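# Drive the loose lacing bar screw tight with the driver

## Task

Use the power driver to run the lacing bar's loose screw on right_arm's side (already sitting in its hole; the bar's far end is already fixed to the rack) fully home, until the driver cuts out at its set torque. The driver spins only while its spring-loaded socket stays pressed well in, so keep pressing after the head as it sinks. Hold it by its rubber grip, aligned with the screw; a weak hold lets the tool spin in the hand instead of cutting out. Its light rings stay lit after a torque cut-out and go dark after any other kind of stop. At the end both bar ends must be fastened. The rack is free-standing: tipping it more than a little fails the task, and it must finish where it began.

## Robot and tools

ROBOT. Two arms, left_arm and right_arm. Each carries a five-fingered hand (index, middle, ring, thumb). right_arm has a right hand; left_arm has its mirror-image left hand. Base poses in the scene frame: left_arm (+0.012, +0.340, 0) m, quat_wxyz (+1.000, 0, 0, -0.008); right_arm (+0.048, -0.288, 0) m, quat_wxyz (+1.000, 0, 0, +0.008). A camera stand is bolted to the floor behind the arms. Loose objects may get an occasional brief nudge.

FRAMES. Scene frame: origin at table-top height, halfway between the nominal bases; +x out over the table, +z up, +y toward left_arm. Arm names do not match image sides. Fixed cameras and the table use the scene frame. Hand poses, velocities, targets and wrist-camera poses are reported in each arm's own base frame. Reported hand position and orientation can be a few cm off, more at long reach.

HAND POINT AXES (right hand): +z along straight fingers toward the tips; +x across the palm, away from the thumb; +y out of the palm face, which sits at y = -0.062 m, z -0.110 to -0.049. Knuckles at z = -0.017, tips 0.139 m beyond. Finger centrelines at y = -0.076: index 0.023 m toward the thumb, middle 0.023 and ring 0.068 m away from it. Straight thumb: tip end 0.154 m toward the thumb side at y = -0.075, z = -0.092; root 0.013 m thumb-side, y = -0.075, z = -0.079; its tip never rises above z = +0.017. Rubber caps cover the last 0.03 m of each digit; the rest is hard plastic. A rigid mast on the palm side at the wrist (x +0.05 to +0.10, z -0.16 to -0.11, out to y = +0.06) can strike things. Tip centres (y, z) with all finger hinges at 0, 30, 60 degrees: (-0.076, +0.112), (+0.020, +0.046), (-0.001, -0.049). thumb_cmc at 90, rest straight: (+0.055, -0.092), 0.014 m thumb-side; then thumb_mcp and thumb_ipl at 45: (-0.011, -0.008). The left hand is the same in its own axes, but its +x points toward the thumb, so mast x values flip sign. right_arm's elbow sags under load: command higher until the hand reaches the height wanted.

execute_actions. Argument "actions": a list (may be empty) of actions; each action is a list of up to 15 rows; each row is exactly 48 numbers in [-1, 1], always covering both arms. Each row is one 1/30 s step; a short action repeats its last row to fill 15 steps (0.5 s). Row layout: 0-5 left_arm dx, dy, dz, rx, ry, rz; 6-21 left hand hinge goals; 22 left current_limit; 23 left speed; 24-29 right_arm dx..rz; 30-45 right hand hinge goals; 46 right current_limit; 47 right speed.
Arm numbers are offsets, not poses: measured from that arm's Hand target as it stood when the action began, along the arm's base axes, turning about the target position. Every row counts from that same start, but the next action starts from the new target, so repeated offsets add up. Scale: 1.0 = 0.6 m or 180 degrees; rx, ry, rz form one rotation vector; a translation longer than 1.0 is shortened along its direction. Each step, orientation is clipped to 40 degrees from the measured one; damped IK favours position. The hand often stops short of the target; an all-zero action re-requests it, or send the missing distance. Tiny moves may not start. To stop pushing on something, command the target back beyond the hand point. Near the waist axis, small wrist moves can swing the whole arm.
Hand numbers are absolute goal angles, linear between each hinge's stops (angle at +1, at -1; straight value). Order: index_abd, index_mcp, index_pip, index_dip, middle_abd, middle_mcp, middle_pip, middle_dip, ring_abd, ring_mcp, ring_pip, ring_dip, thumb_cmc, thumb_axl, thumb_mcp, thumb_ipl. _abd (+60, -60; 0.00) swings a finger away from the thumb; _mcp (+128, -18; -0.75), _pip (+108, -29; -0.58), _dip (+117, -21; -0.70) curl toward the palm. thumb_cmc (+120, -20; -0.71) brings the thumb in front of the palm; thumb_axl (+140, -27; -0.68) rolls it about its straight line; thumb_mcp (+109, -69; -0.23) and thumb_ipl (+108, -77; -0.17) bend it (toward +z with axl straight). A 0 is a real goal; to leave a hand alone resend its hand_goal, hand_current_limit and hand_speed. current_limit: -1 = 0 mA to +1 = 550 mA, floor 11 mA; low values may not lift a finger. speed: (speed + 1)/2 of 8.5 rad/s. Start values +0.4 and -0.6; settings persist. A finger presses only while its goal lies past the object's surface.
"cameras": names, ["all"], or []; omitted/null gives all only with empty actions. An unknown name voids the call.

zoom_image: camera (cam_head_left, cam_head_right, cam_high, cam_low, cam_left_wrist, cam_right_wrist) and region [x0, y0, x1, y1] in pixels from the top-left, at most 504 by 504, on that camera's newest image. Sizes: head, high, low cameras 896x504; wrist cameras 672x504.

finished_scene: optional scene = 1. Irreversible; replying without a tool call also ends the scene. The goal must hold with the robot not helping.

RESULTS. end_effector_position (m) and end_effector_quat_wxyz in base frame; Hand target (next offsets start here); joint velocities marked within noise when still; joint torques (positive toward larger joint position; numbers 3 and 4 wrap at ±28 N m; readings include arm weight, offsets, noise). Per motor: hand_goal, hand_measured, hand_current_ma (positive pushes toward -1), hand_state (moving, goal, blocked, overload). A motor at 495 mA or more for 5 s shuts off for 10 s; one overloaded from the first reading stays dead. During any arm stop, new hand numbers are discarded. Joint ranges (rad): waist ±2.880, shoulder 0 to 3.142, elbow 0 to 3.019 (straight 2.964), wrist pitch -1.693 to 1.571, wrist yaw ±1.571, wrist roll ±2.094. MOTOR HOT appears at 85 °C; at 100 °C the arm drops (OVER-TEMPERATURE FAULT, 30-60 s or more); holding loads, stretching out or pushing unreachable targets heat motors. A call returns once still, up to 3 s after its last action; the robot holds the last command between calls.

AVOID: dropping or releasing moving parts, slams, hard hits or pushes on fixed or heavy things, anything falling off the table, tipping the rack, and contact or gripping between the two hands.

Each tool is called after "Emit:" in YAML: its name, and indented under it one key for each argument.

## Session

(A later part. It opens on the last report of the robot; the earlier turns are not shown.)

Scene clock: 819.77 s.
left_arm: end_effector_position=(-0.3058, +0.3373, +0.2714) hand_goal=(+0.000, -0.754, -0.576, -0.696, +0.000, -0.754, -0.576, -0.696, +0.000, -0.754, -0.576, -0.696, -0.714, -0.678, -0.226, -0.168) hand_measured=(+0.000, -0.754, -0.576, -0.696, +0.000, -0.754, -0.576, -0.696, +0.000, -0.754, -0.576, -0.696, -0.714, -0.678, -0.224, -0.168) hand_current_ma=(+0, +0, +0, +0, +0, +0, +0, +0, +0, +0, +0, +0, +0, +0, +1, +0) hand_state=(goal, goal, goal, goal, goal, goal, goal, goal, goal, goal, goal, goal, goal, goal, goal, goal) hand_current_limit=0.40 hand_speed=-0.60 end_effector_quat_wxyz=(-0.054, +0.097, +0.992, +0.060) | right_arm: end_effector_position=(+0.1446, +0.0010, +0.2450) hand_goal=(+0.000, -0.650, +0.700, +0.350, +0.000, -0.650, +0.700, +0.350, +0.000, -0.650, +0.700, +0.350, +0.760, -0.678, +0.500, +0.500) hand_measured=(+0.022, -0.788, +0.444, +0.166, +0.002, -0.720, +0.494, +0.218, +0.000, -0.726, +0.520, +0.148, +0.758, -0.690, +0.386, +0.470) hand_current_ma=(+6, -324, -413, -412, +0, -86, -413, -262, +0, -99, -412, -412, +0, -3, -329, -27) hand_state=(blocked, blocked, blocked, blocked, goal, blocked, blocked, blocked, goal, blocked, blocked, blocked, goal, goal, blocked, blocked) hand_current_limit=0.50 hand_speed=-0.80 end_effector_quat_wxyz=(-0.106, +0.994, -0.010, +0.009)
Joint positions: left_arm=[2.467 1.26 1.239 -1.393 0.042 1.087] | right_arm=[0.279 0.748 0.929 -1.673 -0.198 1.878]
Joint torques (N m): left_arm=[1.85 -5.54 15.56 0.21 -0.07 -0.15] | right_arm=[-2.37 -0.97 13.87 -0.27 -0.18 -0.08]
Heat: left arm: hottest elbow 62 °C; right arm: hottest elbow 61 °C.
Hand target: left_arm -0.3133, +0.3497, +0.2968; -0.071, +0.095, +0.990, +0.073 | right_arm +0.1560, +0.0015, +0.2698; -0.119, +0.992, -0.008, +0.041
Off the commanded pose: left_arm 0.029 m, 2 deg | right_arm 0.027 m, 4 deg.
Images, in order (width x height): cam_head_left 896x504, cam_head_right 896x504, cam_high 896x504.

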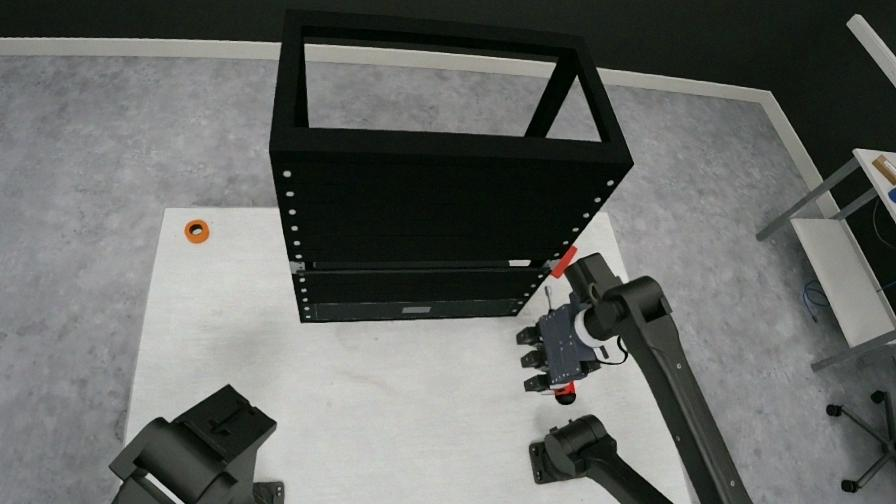

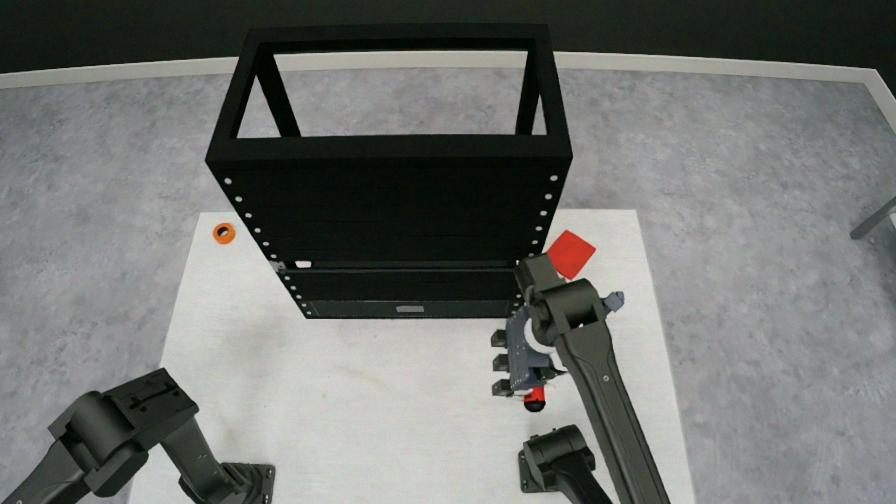

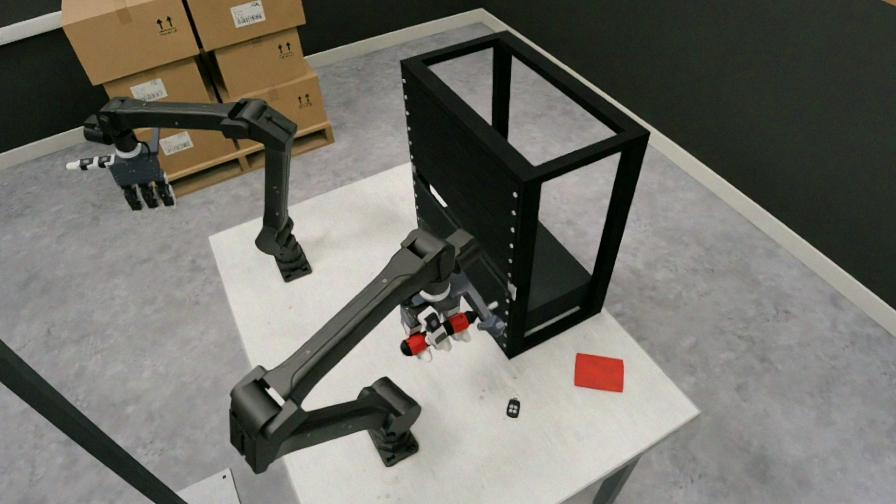

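Emit:
execute_actions:
  actions:
    - [[0,0,0,0,0,0,0,-0.754,-0.576,-0.696,0,-0.754,-0.576,-0.696,0,-0.754,-0.576,-0.696,-0.714,-0.678,-0.226,-0.168,0.4,-0.6,0,0.005,0.014,0,0,0,0,-0.65,0.7,0.35,0,-0.65,0.7,0.35,0,-0.65,0.7,0.35,0.76,-0.678,0.5,0.5,0.5,-0.8]]
  cameras: ["cam_high","cam_head_left","cam_right_wrist"]

Emit:
zoom_image:
  camera: "cam_head_left"
  region: [520, 260, 580, 300]

Emit:
zoom_image:
  camera: "cam_high"
  region: [470, 270, 530, 320]

Emit:
zoom_image:
  camera: "cam_high"
  region: [390, 320, 450, 370]

Emit:
zoom_image:
  camera: "cam_head_left"
  region: [530, 360, 590, 410]

Scene clock: 840.93 s.
left_arm: end_effector_position=(-0.3058, +0.3373, +0.2714) hand_goal=(+0.000, -0.754, -0.576, -0.696, +0.000, -0.754, -0.576, -0.696, +0.000, -0.754, -0.576, -0.696, -0.714, -0.678, -0.226, -0.168) hand_measured=(+0.000, -0.754, -0.576, -0.696, +0.000, -0.754, -0.576, -0.696, +0.000, -0.754, -0.576, -0.696, -0.714, -0.678, -0.224, -0.168) hand_current_ma=(+0, +0, +0, +0, +0, +0, +0, +0, +0, +0, +0, +0, +0, +0, +1, +0) hand_state=(goal, goal, goal, goal, goal, goal, goal, goal, goal, goal, goal, goal, goal, goal, goal, goal) hand_current_limit=0.40 hand_speed=-0.60 end_effector_quat_wxyz=(-0.054, +0.097, +0.992, +0.060) | right_arm: end_effector_position=(+0.1457, +0.0012, +0.2519) hand_goal=(+0.000, -0.650, +0.700, +0.350, +0.000, -0.650, +0.700, +0.350, +0.000, -0.650, +0.700, +0.350, +0.760, -0.678, +0.500, +0.500) hand_measured=(+0.022, -0.788, +0.444, +0.166, +0.002, -0.720, +0.494, +0.218, +0.000, -0.726, +0.520, +0.148, +0.758, -0.690, +0.386, +0.470) hand_current_ma=(+6, -324, -412, -413, +0, -86, -412, -262, +0, -99, -412, -413, +0, -3, -329, -27) hand_state=(blocked, blocked, blocked, blocked, goal, blocked, blocked, blocked, goal, blocked, blocked, blocked, goal, goal, blocked, blocked) hand_current_limit=0.50 hand_speed=-0.80 end_effector_quat_wxyz=(-0.106, +0.994, -0.010, +0.009)
Joint positions: left_arm=[2.467 1.26 1.239 -1.393 0.042 1.087] | right_arm=[0.279 0.755 0.95 -1.688 -0.198 1.877]
Joint torques (N m): left_arm=[1.38 -5.54 15.56 0.25 -0.03 -0.17] | right_arm=[-1.32 -0.91 14.19 -0.43 -0.15 0.09]
Heat: left arm: hottest elbow 62 °C; right arm: hottest elbow 57 °C.
Hand target: left_arm -0.3133, +0.3497, +0.2968; -0.071, +0.095, +0.990, +0.073 | right_arm +0.1560, +0.0045, +0.2782; -0.119, +0.992, -0.008, +0.041
Off the commanded pose: left_arm 0.029 m, 2 deg | right_arm 0.028 m, 4 deg.
Images, in order (width x height): cam_head_left 896x504, cam_high 896x504, cam_right_wrist 672x504.

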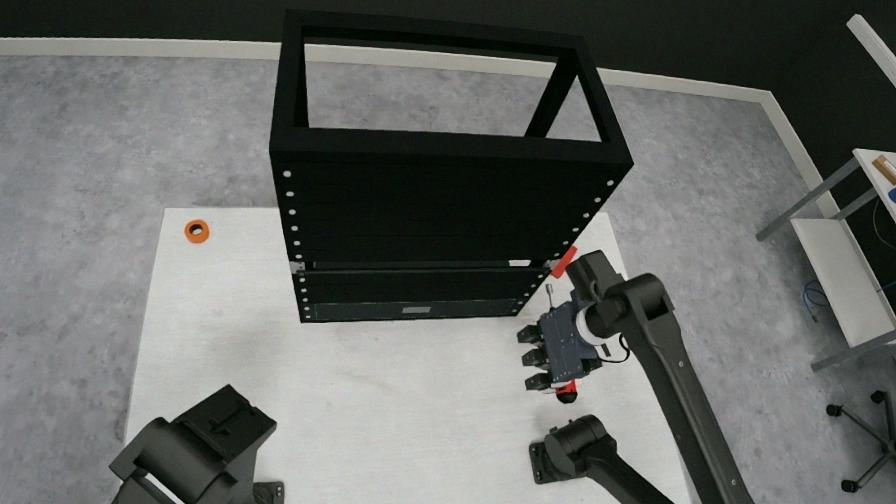

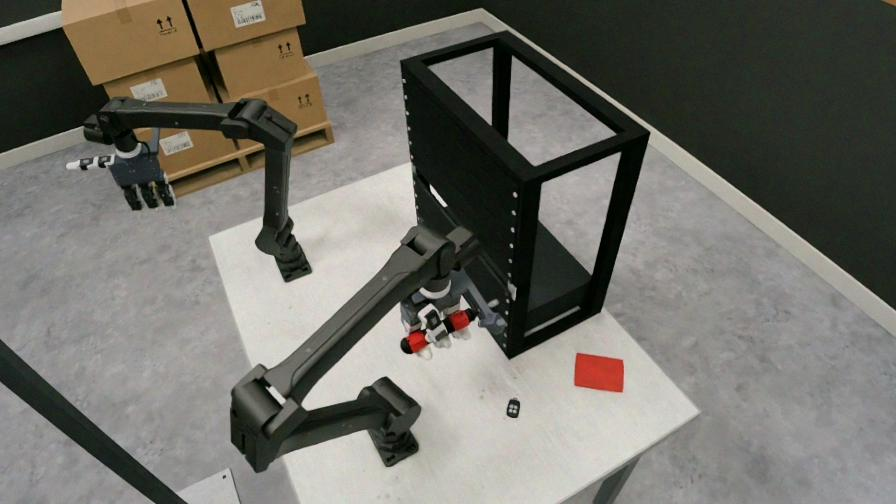

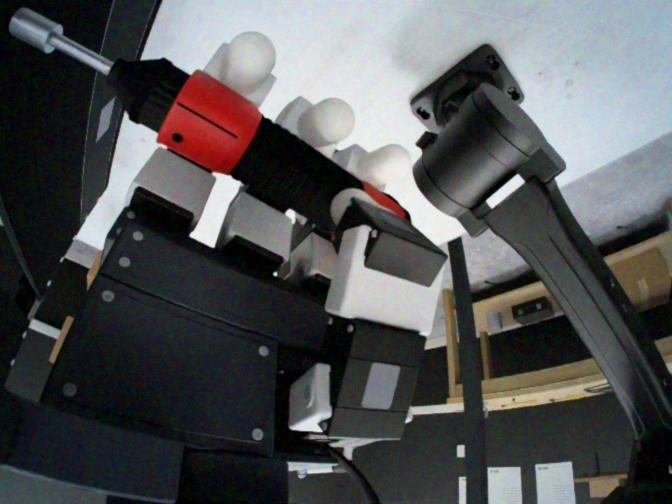

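Scaled by 8.400 from the camera's 896x504 image, which has a finer 1280x720 frame.

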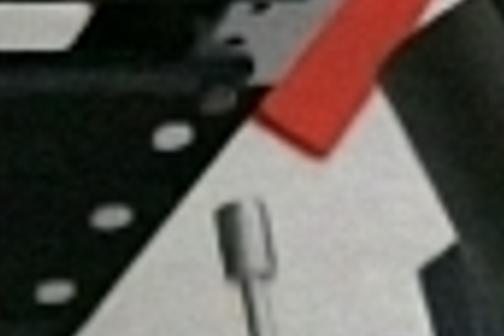

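Scaled by 8.400 from the camera's 896x504 image, which has a finer 1280x720 frame.

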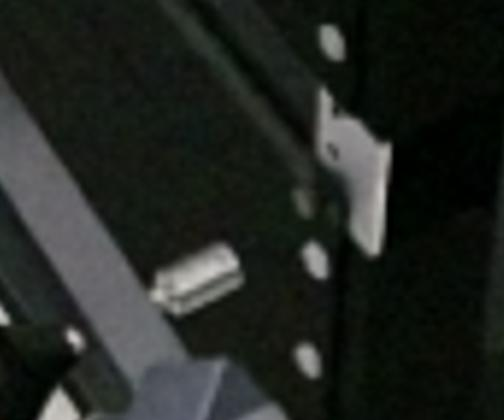

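Scaled by 8.400 from the camera's 896x504 image, which has a finer 1280x720 frame.

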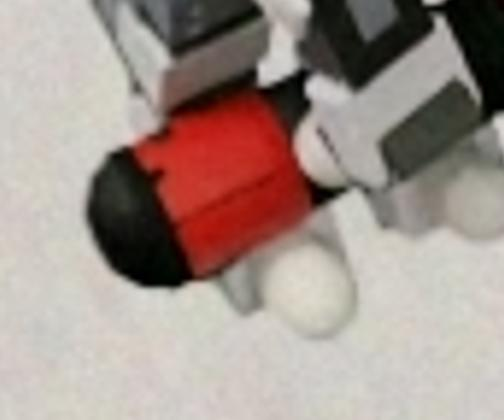

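Scaled by 8.400 from the camera's 896x504 image, which has a finer 1280x720 frame.

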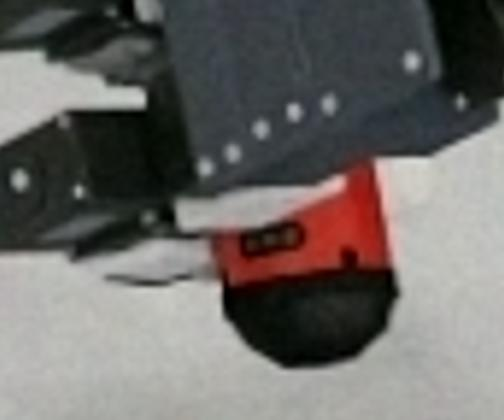

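Emit:
execute_actions:
  actions:
    - [[0,0,0,0,0,0,0,-0.754,-0.576,-0.696,0,-0.754,-0.576,-0.696,0,-0.754,-0.576,-0.696,-0.714,-0.678,-0.226,-0.168,0.4,-0.6,0.027,0.0075,0.008,0,0,0,0,-0.65,0.7,0.35,0,-0.65,0.7,0.35,0,-0.65,0.7,0.35,0.76,-0.678,0.5,0.5,0.5,-0.8]]
  cameras: ["cam_high","cam_head_left","cam_head_right"]

Emit:
zoom_image:
  camera: "cam_head_left"
  region: [520, 260, 580, 300]

Emit:
zoom_image:
  camera: "cam_high"
  region: [470, 270, 530, 320]

Emit:
zoom_image:
  camera: "cam_high"
  region: [390, 310, 450, 360]

Emit:
zoom_image:
  camera: "cam_head_left"
  region: [530, 355, 590, 405]

Scene clock: 851.83 s.
left_arm: end_effector_position=(-0.3058, +0.3373, +0.2714) hand_goal=(+0.000, -0.754, -0.576, -0.696, +0.000, -0.754, -0.576, -0.696, +0.000, -0.754, -0.576, -0.696, -0.714, -0.678, -0.226, -0.168) hand_measured=(+0.000, -0.754, -0.576, -0.696, +0.000, -0.754, -0.576, -0.696, +0.000, -0.754, -0.576, -0.696, -0.714, -0.678, -0.224, -0.168) hand_current_ma=(+0, +0, +0, +0, +0, +0, +0, +0, +0, +0, +0, +0, +0, +0, +1, +0) hand_state=(goal, goal, goal, goal, goal, goal, goal, goal, goal, goal, goal, goal, goal, goal, goal, goal) hand_current_limit=0.40 hand_speed=-0.60 end_effector_quat_wxyz=(-0.054, +0.097, +0.992, +0.060) | right_arm: end_effector_position=(+0.1579, +0.0045, +0.2568) hand_goal=(+0.000, -0.650, +0.700, +0.350, +0.000, -0.650, +0.700, +0.350, +0.000, -0.650, +0.700, +0.350, +0.760, -0.678, +0.500, +0.500) hand_measured=(+0.022, -0.788, +0.444, +0.166, +0.002, -0.720, +0.494, +0.218, +0.000, -0.726, +0.520, +0.148, +0.758, -0.690, +0.386, +0.470) hand_current_ma=(+6, -324, -413, -412, +0, -86, -413, -262, +0, -99, -413, -413, +0, -3, -329, -27) hand_state=(blocked, blocked, blocked, blocked, goal, blocked, blocked, blocked, goal, blocked, blocked, blocked, goal, goal, blocked, blocked) hand_current_limit=0.50 hand_speed=-0.80 end_effector_quat_wxyz=(-0.103, +0.995, -0.009, +0.000)
Joint positions: left_arm=[2.467 1.26 1.239 -1.393 0.042 1.087] | right_arm=[0.279 0.806 0.982 -1.688 -0.198 1.874]
Joint torques (N m): left_arm=[1.79 -6.3 15.68 0.24 -0.06 -0.12] | right_arm=[-1.32 -1.55 14.32 0.25 -0.16 0.07]
Heat: left arm: hottest elbow 62 °C; right arm: hottest elbow 59 °C.
Hand target: left_arm -0.3133, +0.3497, +0.2968; -0.071, +0.095, +0.990, +0.073 | right_arm +0.1722, +0.0090, +0.2830; -0.119, +0.992, -0.008, +0.041
Off the commanded pose: left_arm 0.029 m, 2 deg | right_arm 0.030 m, 5 deg.
Images, in order (width x height): cam_head_left 896x504, cam_head_right 896x504, cam_high 896x504.

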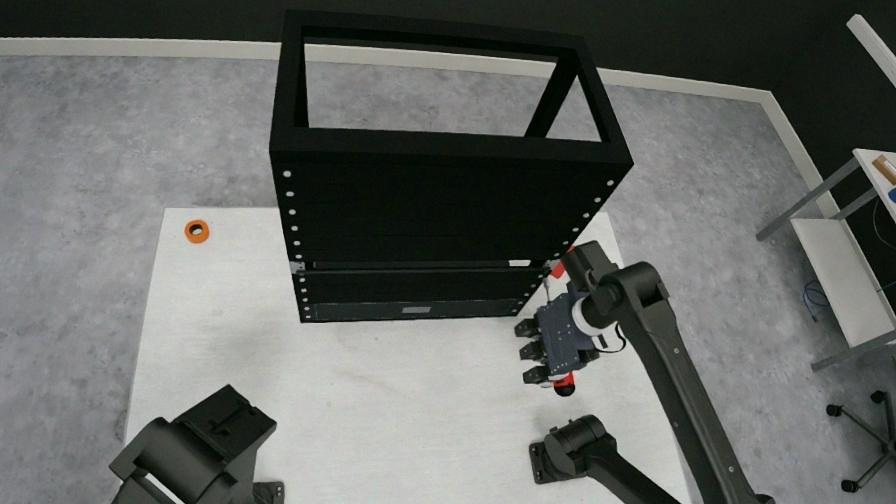

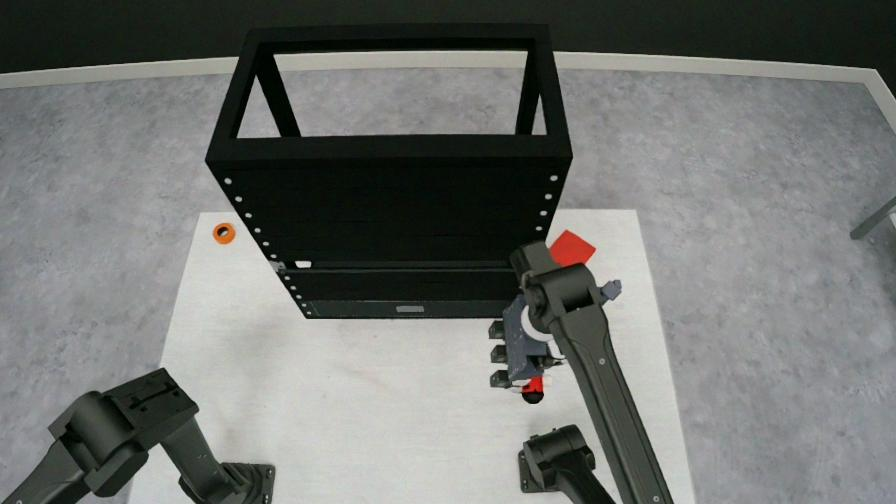

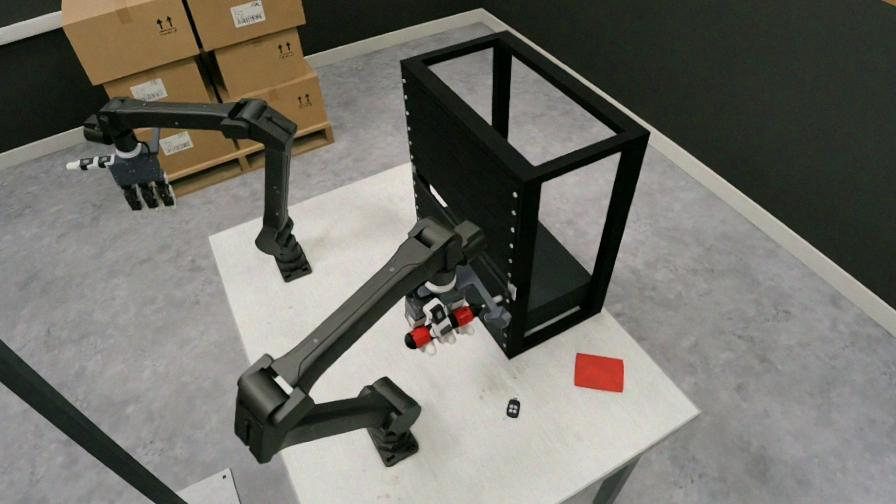

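Scaled by 8.400 from the camera's 896x504 image, which has a finer 1280x720 frame.

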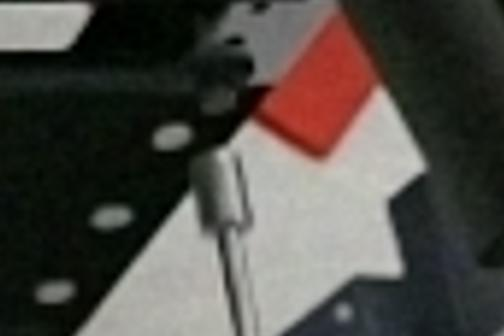

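Scaled by 8.400 from the camera's 896x504 image, which has a finer 1280x720 frame.

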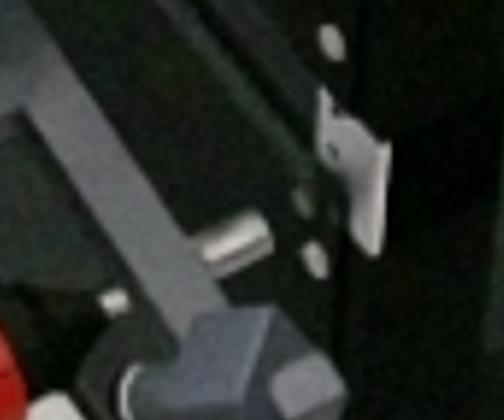

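Scaled by 8.400 from the camera's 896x504 image, which has a finer 1280x720 frame.

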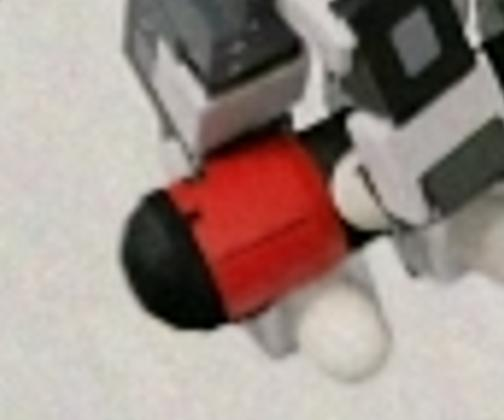

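Scaled by 8.400 from the camera's 896x504 image, which has a finer 1280x720 frame.

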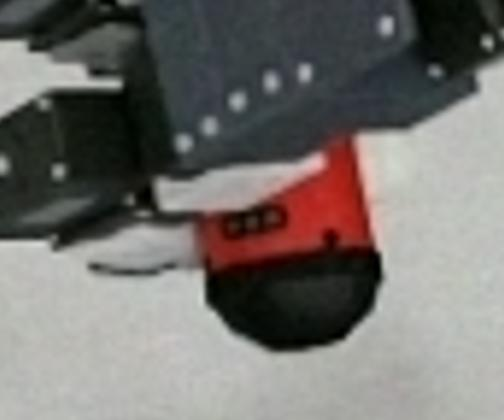

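Emit:
zoom_image:
  camera: "cam_high"
  region: [490, 290, 630, 370]

Emit:
zoom_image:
  camera: "cam_high"
  region: [500, 110, 660, 200]

Scaled by 3.600 from the camera's 896x504 image, which has a finer 1280x720 frame.

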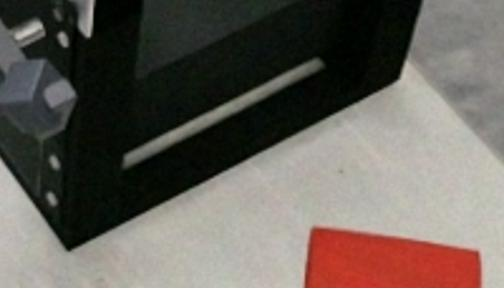

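Scaled by 3.150 from the camera's 896x504 image, which has a finer 1280x720 frame.

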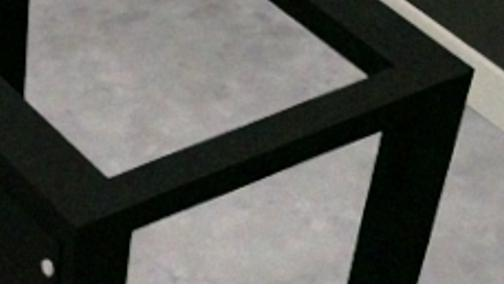

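Emit:
zoom_image:
  camera: "cam_head_left"
  region: [250, 0, 350, 180]

Emit:
zoom_image:
  camera: "cam_head_left"
  region: [540, 20, 650, 180]

Scaled by 2.800 from the camera's 896x504 image, which has a finer 1280x720 frame.

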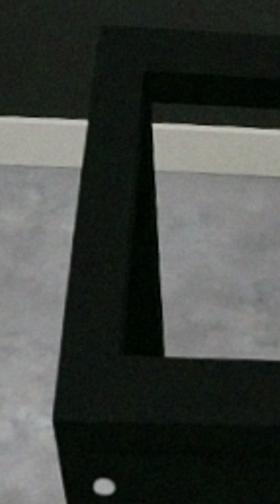

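Scaled by 3.150 from the camera's 896x504 image, which has a finer 1280x720 frame.

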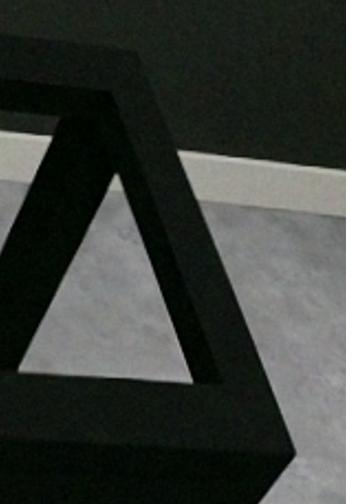

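Emit:
execute_actions:
  actions:
    - [[0,0,0,0,0,0,0,-0.754,-0.576,-0.696,0,-0.754,-0.576,-0.696,0,-0.754,-0.576,-0.696,-0.714,-0.678,-0.226,-0.168,0.4,-0.6,0.02,-0.0117,0.0143,0,0.0108,0.0105,0,-0.65,0.7,0.35,0,-0.65,0.7,0.35,0,-0.65,0.7,0.35,0.76,-0.678,0.5,0.5,0.5,-0.8]]
  cameras: ["cam_high","cam_head_left"]

Emit:
zoom_image:
  camera: "cam_head_left"
  region: [520, 260, 580, 300]

Emit:
zoom_image:
  camera: "cam_high"
  region: [470, 270, 530, 320]

Emit:
zoom_image:
  camera: "cam_high"
  region: [390, 310, 450, 360]

Emit:
zoom_image:
  camera: "cam_head_left"
  region: [530, 355, 590, 405]

Scene clock: 888.40 s.
left_arm: end_effector_position=(-0.3058, +0.3373, +0.2714) hand_goal=(+0.000, -0.754, -0.576, -0.696, +0.000, -0.754, -0.576, -0.696, +0.000, -0.754, -0.576, -0.696, -0.714, -0.678, -0.226, -0.168) hand_measured=(+0.000, -0.754, -0.576, -0.696, +0.000, -0.754, -0.576, -0.696, +0.000, -0.754, -0.576, -0.696, -0.714, -0.678, -0.224, -0.168) hand_current_ma=(+0, +0, +0, +0, +0, +0, +0, +0, +0, +0, +0, +0, +0, +0, +1, +0) hand_state=(goal, goal, goal, goal, goal, goal, goal, goal, goal, goal, goal, goal, goal, goal, goal, goal) hand_current_limit=0.40 hand_speed=-0.60 end_effector_quat_wxyz=(-0.054, +0.097, +0.992, +0.060) | right_arm: end_effector_position=(+0.1702, +0.0019, +0.2650) hand_goal=(+0.000, -0.650, +0.700, +0.350, +0.000, -0.650, +0.700, +0.350, +0.000, -0.650, +0.700, +0.350, +0.760, -0.678, +0.500, +0.500) hand_measured=(+0.022, -0.788, +0.444, +0.166, +0.002, -0.720, +0.494, +0.218, +0.000, -0.726, +0.520, +0.148, +0.756, -0.690, +0.386, +0.470) hand_current_ma=(+6, -324, -412, -412, +0, -86, -412, -262, +0, -99, -412, -413, +0, -3, -329, -27) hand_state=(blocked, blocked, blocked, blocked, goal, blocked, blocked, blocked, goal, blocked, blocked, blocked, goal, goal, blocked, blocked) hand_current_limit=0.50 hand_speed=-0.80 end_effector_quat_wxyz=(-0.103, +0.995, -0.002, -0.002)
Joint positions: left_arm=[2.467 1.26 1.239 -1.393 0.042 1.087] | right_arm=[0.251 0.843 1.021 -1.7 -0.202 1.831]
Joint torques (N m): left_arm=[1.26 -5.66 15.31 0.25 -0.05 -0.15] | right_arm=[-2.67 -1.67 14.26 -0.27 -0.24 -0.13]
Heat: left arm: hottest elbow 63 °C; right arm: hottest elbow 63 °C.
Hand target: left_arm -0.3133, +0.3497, +0.2968; -0.071, +0.095, +0.990, +0.073 | right_arm +0.1842, +0.0020, +0.2916; -0.119, +0.993, +0.006, +0.022
Off the commanded pose: left_arm 0.029 m, 2 deg | right_arm 0.030 m, 3 deg.
joint sent to its limit (right arm) — joint 4 (wrist pitch), lower limit. The joint targets are off in position, not in orientation.
Images, in order (width x height): cam_head_left 896x504, cam_high 896x504.

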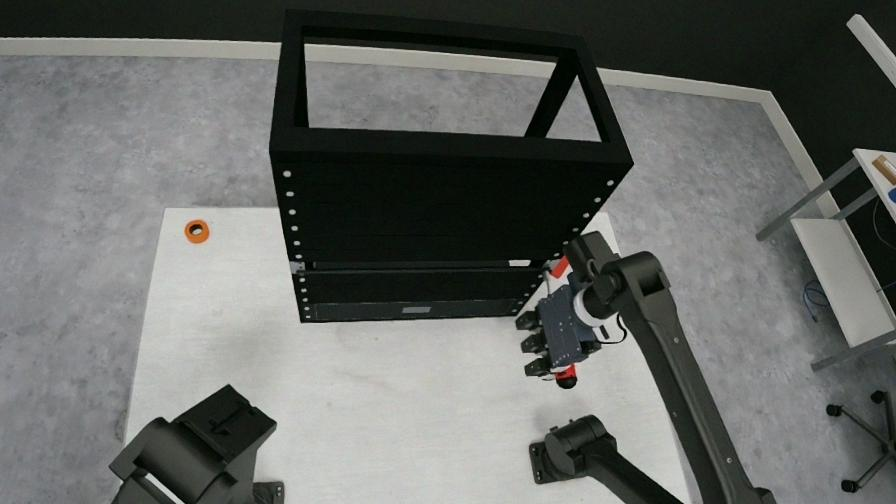

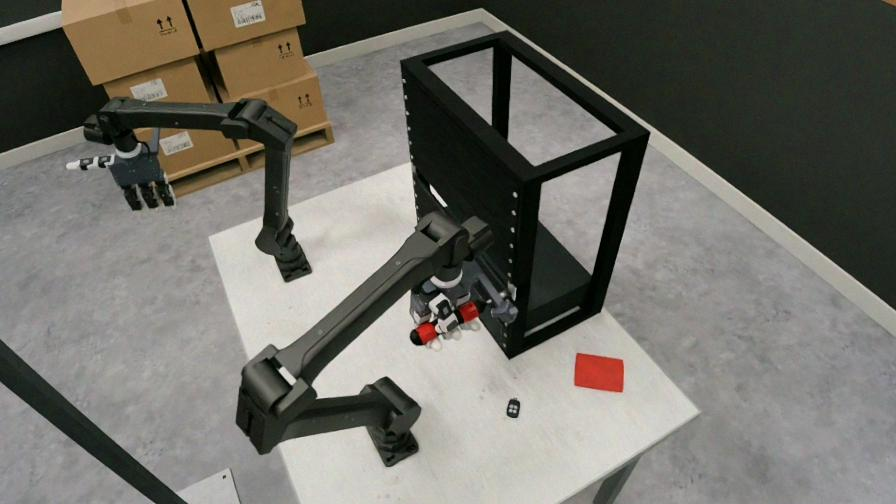

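Scaled by 8.400 from the camera's 896x504 image, which has a finer 1280x720 frame.

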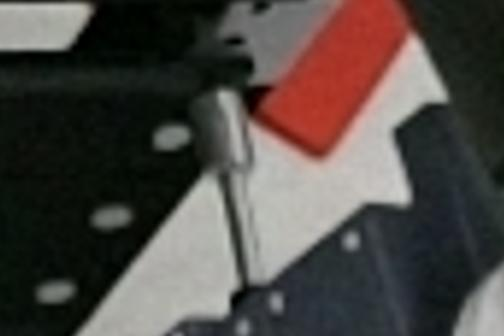

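Scaled by 8.400 from the camera's 896x504 image, which has a finer 1280x720 frame.

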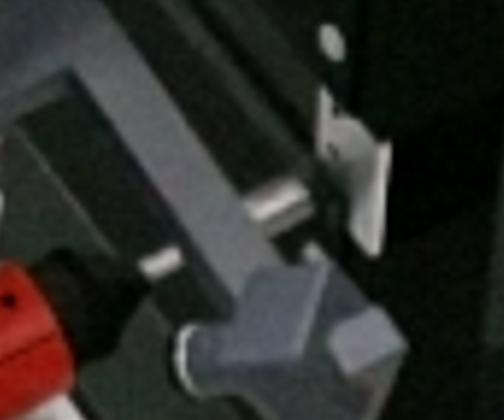

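Scaled by 8.400 from the camera's 896x504 image, which has a finer 1280x720 frame.

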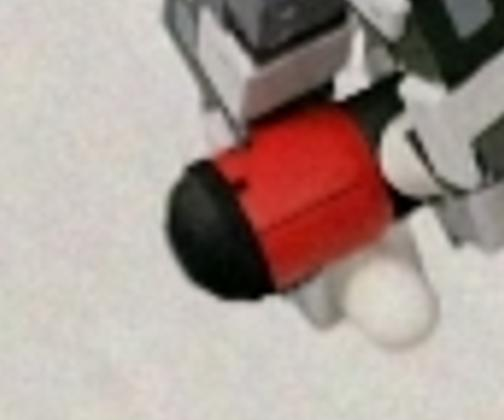

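Scaled by 8.400 from the camera's 896x504 image, which has a finer 1280x720 frame.

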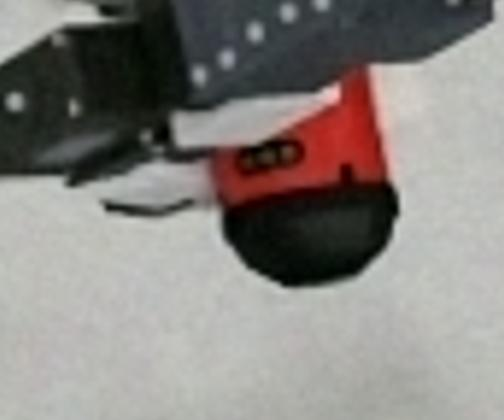

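Emit:
zoom_image:
  camera: "cam_high"
  region: [490, 280, 520, 305]

Emit:
zoom_image:
  camera: "cam_head_left"
  region: [532, 262, 562, 287]

Scaled by 16.800 from the camera's 896x504 image, which has a finer 1280x720 frame.

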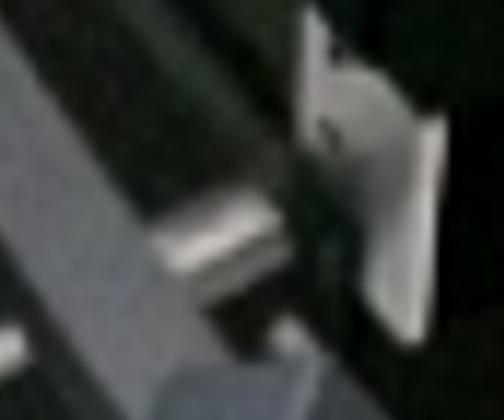

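Scaled by 16.800 from the camera's 896x504 image, which has a finer 1280x720 frame.

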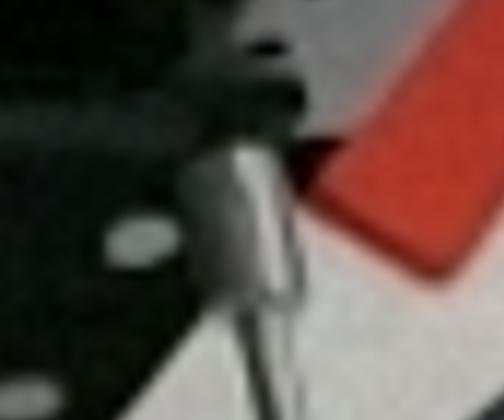

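Emit:
execute_actions:
  actions:
    - [[0,0,0,0,0,0,0,-0.754,-0.576,-0.696,0,-0.754,-0.576,-0.696,0,-0.754,-0.576,-0.696,-0.714,-0.678,-0.226,-0.168,0.4,-0.6,0.0133,0,-0.0017,0,0,0,0,-0.65,0.7,0.35,0,-0.65,0.7,0.35,0,-0.65,0.7,0.35,0.76,-0.678,0.5,0.5,0.6,-0.8]]
  cameras: ["cam_high","cam_head_left","cam_right_wrist"]

Emit:
zoom_image:
  camera: "cam_head_left"
  region: [520, 250, 580, 300]

Emit:
zoom_image:
  camera: "cam_high"
  region: [470, 270, 530, 320]

Emit:
zoom_image:
  camera: "cam_right_wrist"
  region: [0, 0, 300, 200]

Scene clock: 903.07 s.
left_arm: end_effector_position=(-0.3058, +0.3373, +0.2714) hand_goal=(+0.000, -0.754, -0.576, -0.696, +0.000, -0.754, -0.576, -0.696, +0.000, -0.754, -0.576, -0.696, -0.714, -0.678, -0.226, -0.168) hand_measured=(+0.000, -0.754, -0.576, -0.696, +0.000, -0.754, -0.576, -0.696, +0.000, -0.754, -0.576, -0.696, -0.714, -0.678, -0.224, -0.168) hand_current_ma=(+0, +0, +0, +0, +0, +0, +0, +0, +0, +0, +0, +0, +0, +0, +1, +0) hand_state=(goal, goal, goal, goal, goal, goal, goal, goal, goal, goal, goal, goal, goal, goal, goal, goal) hand_current_limit=0.40 hand_speed=-0.60 end_effector_quat_wxyz=(-0.054, +0.097, +0.992, +0.060) | right_arm: end_effector_position=(+0.1736, +0.0043, +0.2624) hand_goal=(+0.000, -0.650, +0.700, +0.350, +0.000, -0.650, +0.700, +0.350, +0.000, -0.650, +0.700, +0.350, +0.760, -0.678, +0.500, +0.500) hand_measured=(+0.032, -0.788, +0.444, +0.168, +0.002, -0.718, +0.500, +0.220, +0.000, -0.716, +0.532, +0.154, +0.756, -0.692, +0.384, +0.472) hand_current_ma=(+13, -324, -440, -440, +0, -80, -440, -259, +0, -78, -415, -440, +0, -5, -339, -22) hand_state=(blocked, blocked, blocked, blocked, goal, blocked, blocked, blocked, goal, blocked, blocked, blocked, goal, goal, blocked, blocked) hand_current_limit=0.60 hand_speed=-0.80 end_effector_quat_wxyz=(-0.111, +0.994, -0.006, -0.012)
Joint positions: left_arm=[2.467 1.26 1.239 -1.393 0.042 1.087] | right_arm=[0.239 0.866 1.025 -1.7 -0.222 1.826]
Joint torques (N m): left_arm=[1.61 -5.07 15.56 0.42 -0.04 -0.11] | right_arm=[-2.49 -1.49 14.74 -0.29 -0.12 -0.27]
Heat: left arm: hottest elbow 63 °C; right arm: hottest elbow 62 °C.
Hand target: left_arm -0.3133, +0.3497, +0.2968; -0.071, +0.095, +0.990, +0.073 | right_arm +0.1922, +0.0020, +0.2906; -0.119, +0.993, +0.006, +0.022
Off the commanded pose: left_arm 0.029 m, 2 deg | right_arm 0.034 m, 4 deg.
joint sent to its limit (right arm) — joint 4 (wrist pitch), lower limit. The joint targets are off in position, not in orientation.
Images, in order (width x height): cam_head_left 896x504, cam_high 896x504, cam_right_wrist 672x504.

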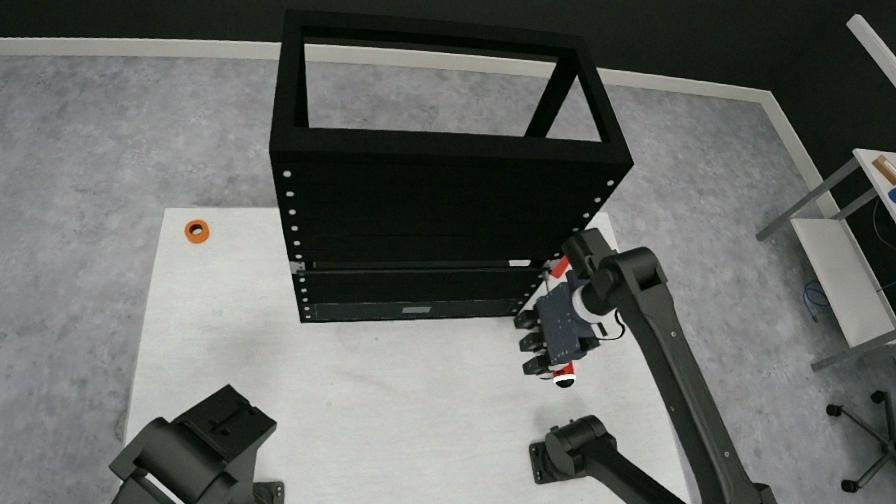

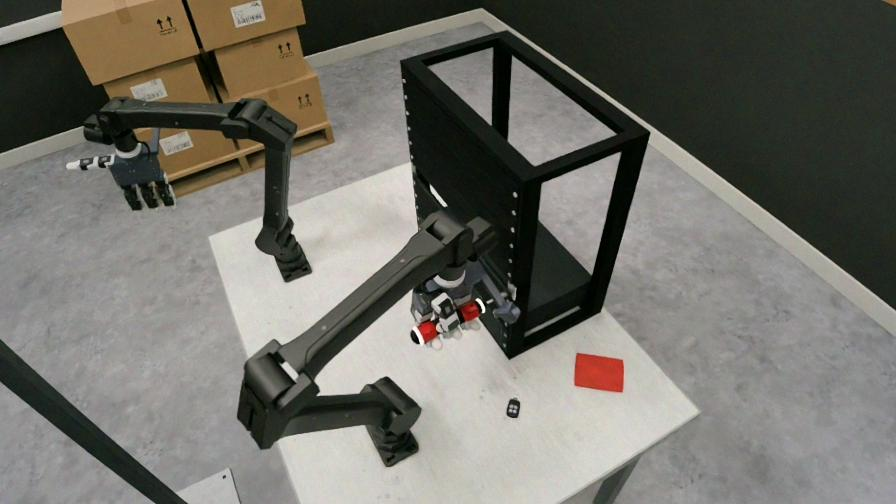

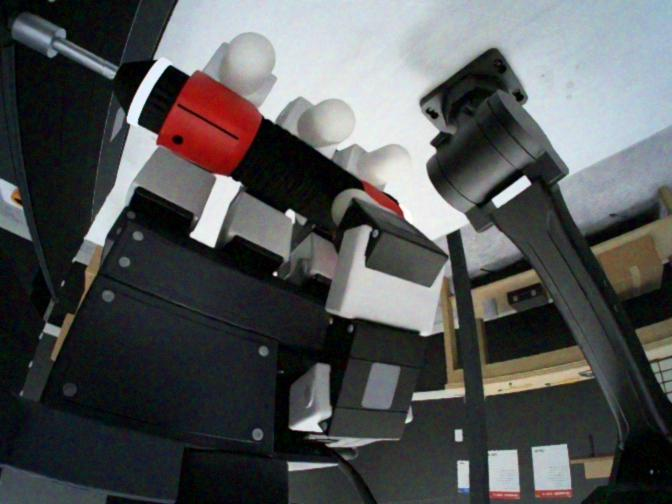

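Scaled by 8.400 from the camera's 896x504 image, which has a finer 1280x720 frame.

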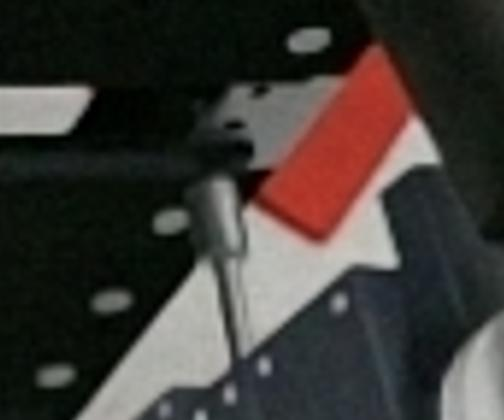

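Scaled by 8.400 from the camera's 896x504 image, which has a finer 1280x720 frame.

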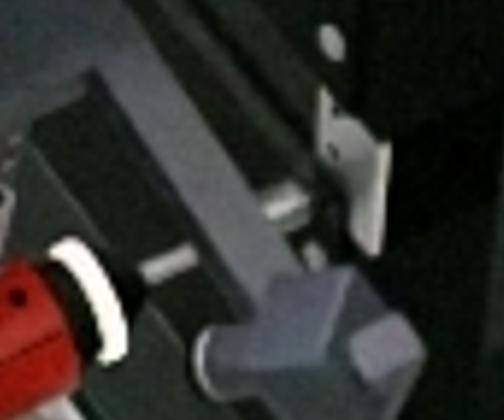

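Scaled by 1.680 from the camera's 672x504 image, which has a finer 960x720 frame.

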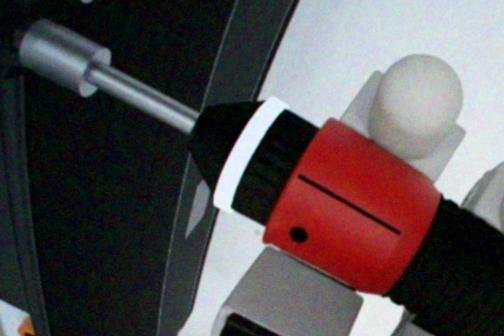

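Emit:
execute_actions:
  actions:
    - [[0,0,0,0,0,0,0,-0.754,-0.576,-0.696,0,-0.754,-0.576,-0.696,0,-0.754,-0.576,-0.696,-0.714,-0.678,-0.226,-0.168,0.4,-0.6,0.0067,0,0,0,0,0,0,-0.65,0.7,0.35,0,-0.65,0.7,0.35,0,-0.65,0.7,0.35,0.76,-0.678,0.5,0.5,0.6,-0.8]]
  cameras: ["cam_high","cam_head_left","cam_right_wrist"]

Emit:
zoom_image:
  camera: "cam_head_left"
  region: [520, 250, 580, 300]

Emit:
zoom_image:
  camera: "cam_high"
  region: [470, 270, 530, 320]

Emit:
zoom_image:
  camera: "cam_right_wrist"
  region: [0, 0, 300, 200]

Scene clock: 908.90 s.
left_arm: end_effector_position=(-0.3058, +0.3373, +0.2714) hand_goal=(+0.000, -0.754, -0.576, -0.696, +0.000, -0.754, -0.576, -0.696, +0.000, -0.754, -0.576, -0.696, -0.714, -0.678, -0.226, -0.168) hand_measured=(+0.000, -0.754, -0.576, -0.696, +0.000, -0.754, -0.576, -0.696, +0.000, -0.754, -0.576, -0.696, -0.714, -0.678, -0.224, -0.168) hand_current_ma=(+0, +0, +0, +0, +0, +0, +0, +0, +0, +0, +0, +0, +0, +0, +1, +0) hand_state=(goal, goal, goal, goal, goal, goal, goal, goal, goal, goal, goal, goal, goal, goal, goal, goal) hand_current_limit=0.40 hand_speed=-0.60 end_effector_quat_wxyz=(-0.054, +0.097, +0.992, +0.060) | right_arm: end_effector_position=(+0.1767, +0.0028, +0.2615) hand_goal=(+0.000, -0.650, +0.700, +0.350, +0.000, -0.650, +0.700, +0.350, +0.000, -0.650, +0.700, +0.350, +0.760, -0.678, +0.500, +0.500) hand_measured=(+0.036, -0.788, +0.444, +0.172, +0.002, -0.716, +0.510, +0.220, +0.000, -0.710, +0.542, +0.168, +0.756, -0.696, +0.380, +0.478) hand_current_ma=(+15, -324, -440, -440, +0, -77, -440, -257, +0, -63, -372, -440, +0, -7, -359, -15) hand_state=(blocked, blocked, blocked, blocked, goal, blocked, blocked, blocked, goal, blocked, blocked, blocked, goal, goal, blocked, blocked) hand_current_limit=0.60 hand_speed=-0.80 end_effector_quat_wxyz=(-0.107, +0.994, -0.007, -0.016)
Joint positions: left_arm=[2.467 1.26 1.239 -1.393 0.042 1.087] | right_arm=[0.233 0.879 1.028 -1.7 -0.217 1.82]
Joint torques (N m): left_arm=[1.14 -5.66 15.49 0.18 -0.06 -0.14] | right_arm=[-2.32 -1.26 15.1 -0.27 -0.08 -0.25]
Heat: left arm: hottest elbow 63 °C; right arm: hottest elbow 61 °C.
Hand target: left_arm -0.3133, +0.3497, +0.2968; -0.071, +0.095, +0.990, +0.073 | right_arm +0.1962, +0.0020, +0.2906; -0.119, +0.993, +0.006, +0.022
Off the commanded pose: left_arm 0.029 m, 2 deg | right_arm 0.035 m, 5 deg.
joint sent to its limit (right arm) — joint 4 (wrist pitch), lower limit. The joint targets are off in position, not in orientation.
Images, in order (width x height): cam_head_left 896x504, cam_high 896x504, cam_right_wrist 672x504.

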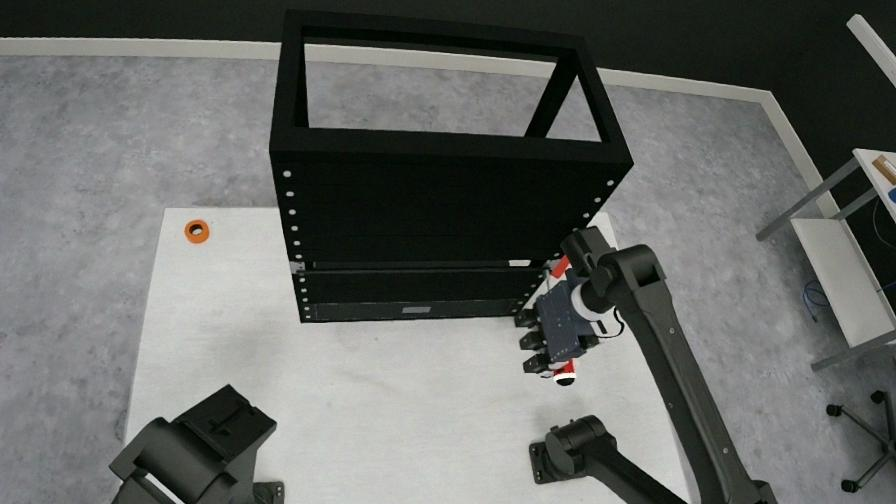

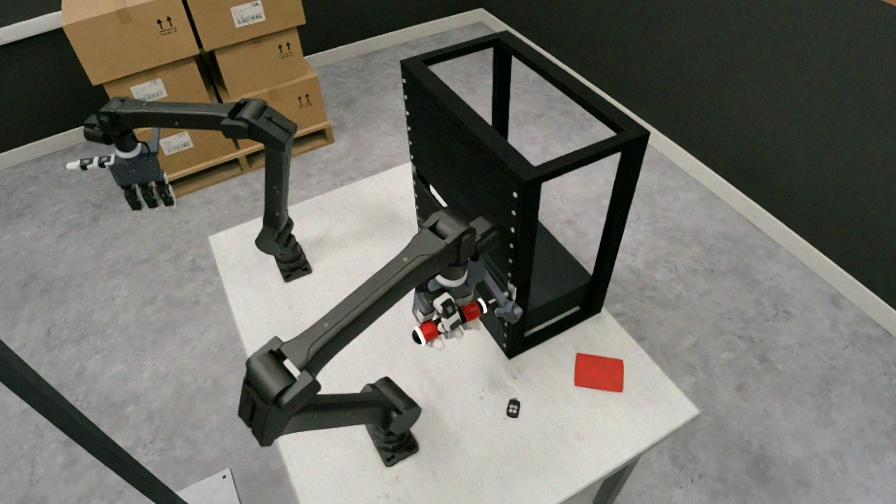

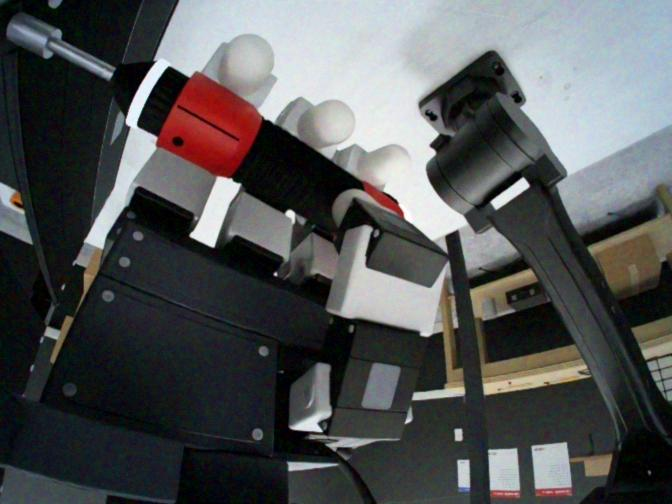

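Scaled by 8.400 from the camera's 896x504 image, which has a finer 1280x720 frame.

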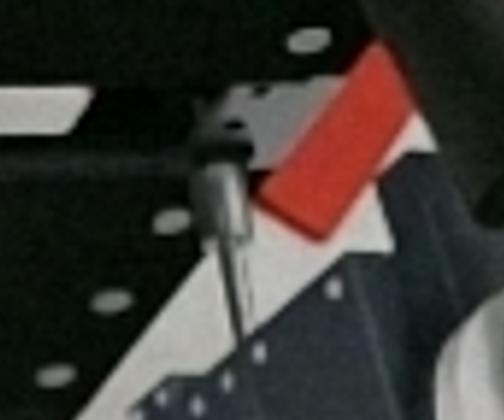

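Scaled by 8.400 from the camera's 896x504 image, which has a finer 1280x720 frame.

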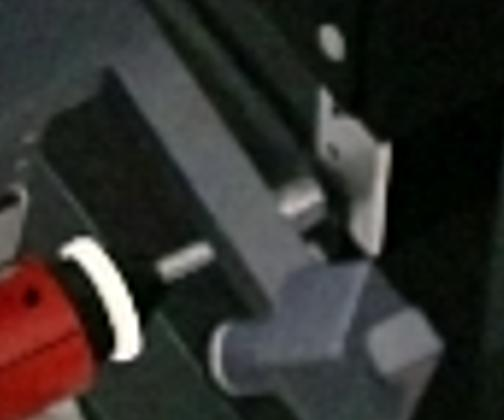

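Scaled by 1.680 from the camera's 672x504 image, which has a finer 960x720 frame.

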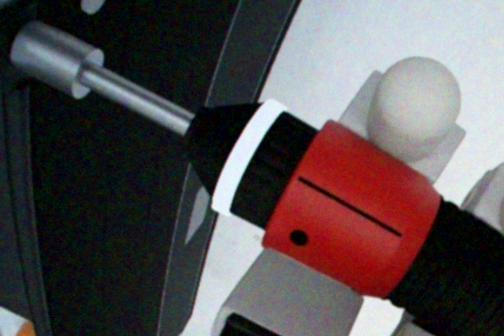

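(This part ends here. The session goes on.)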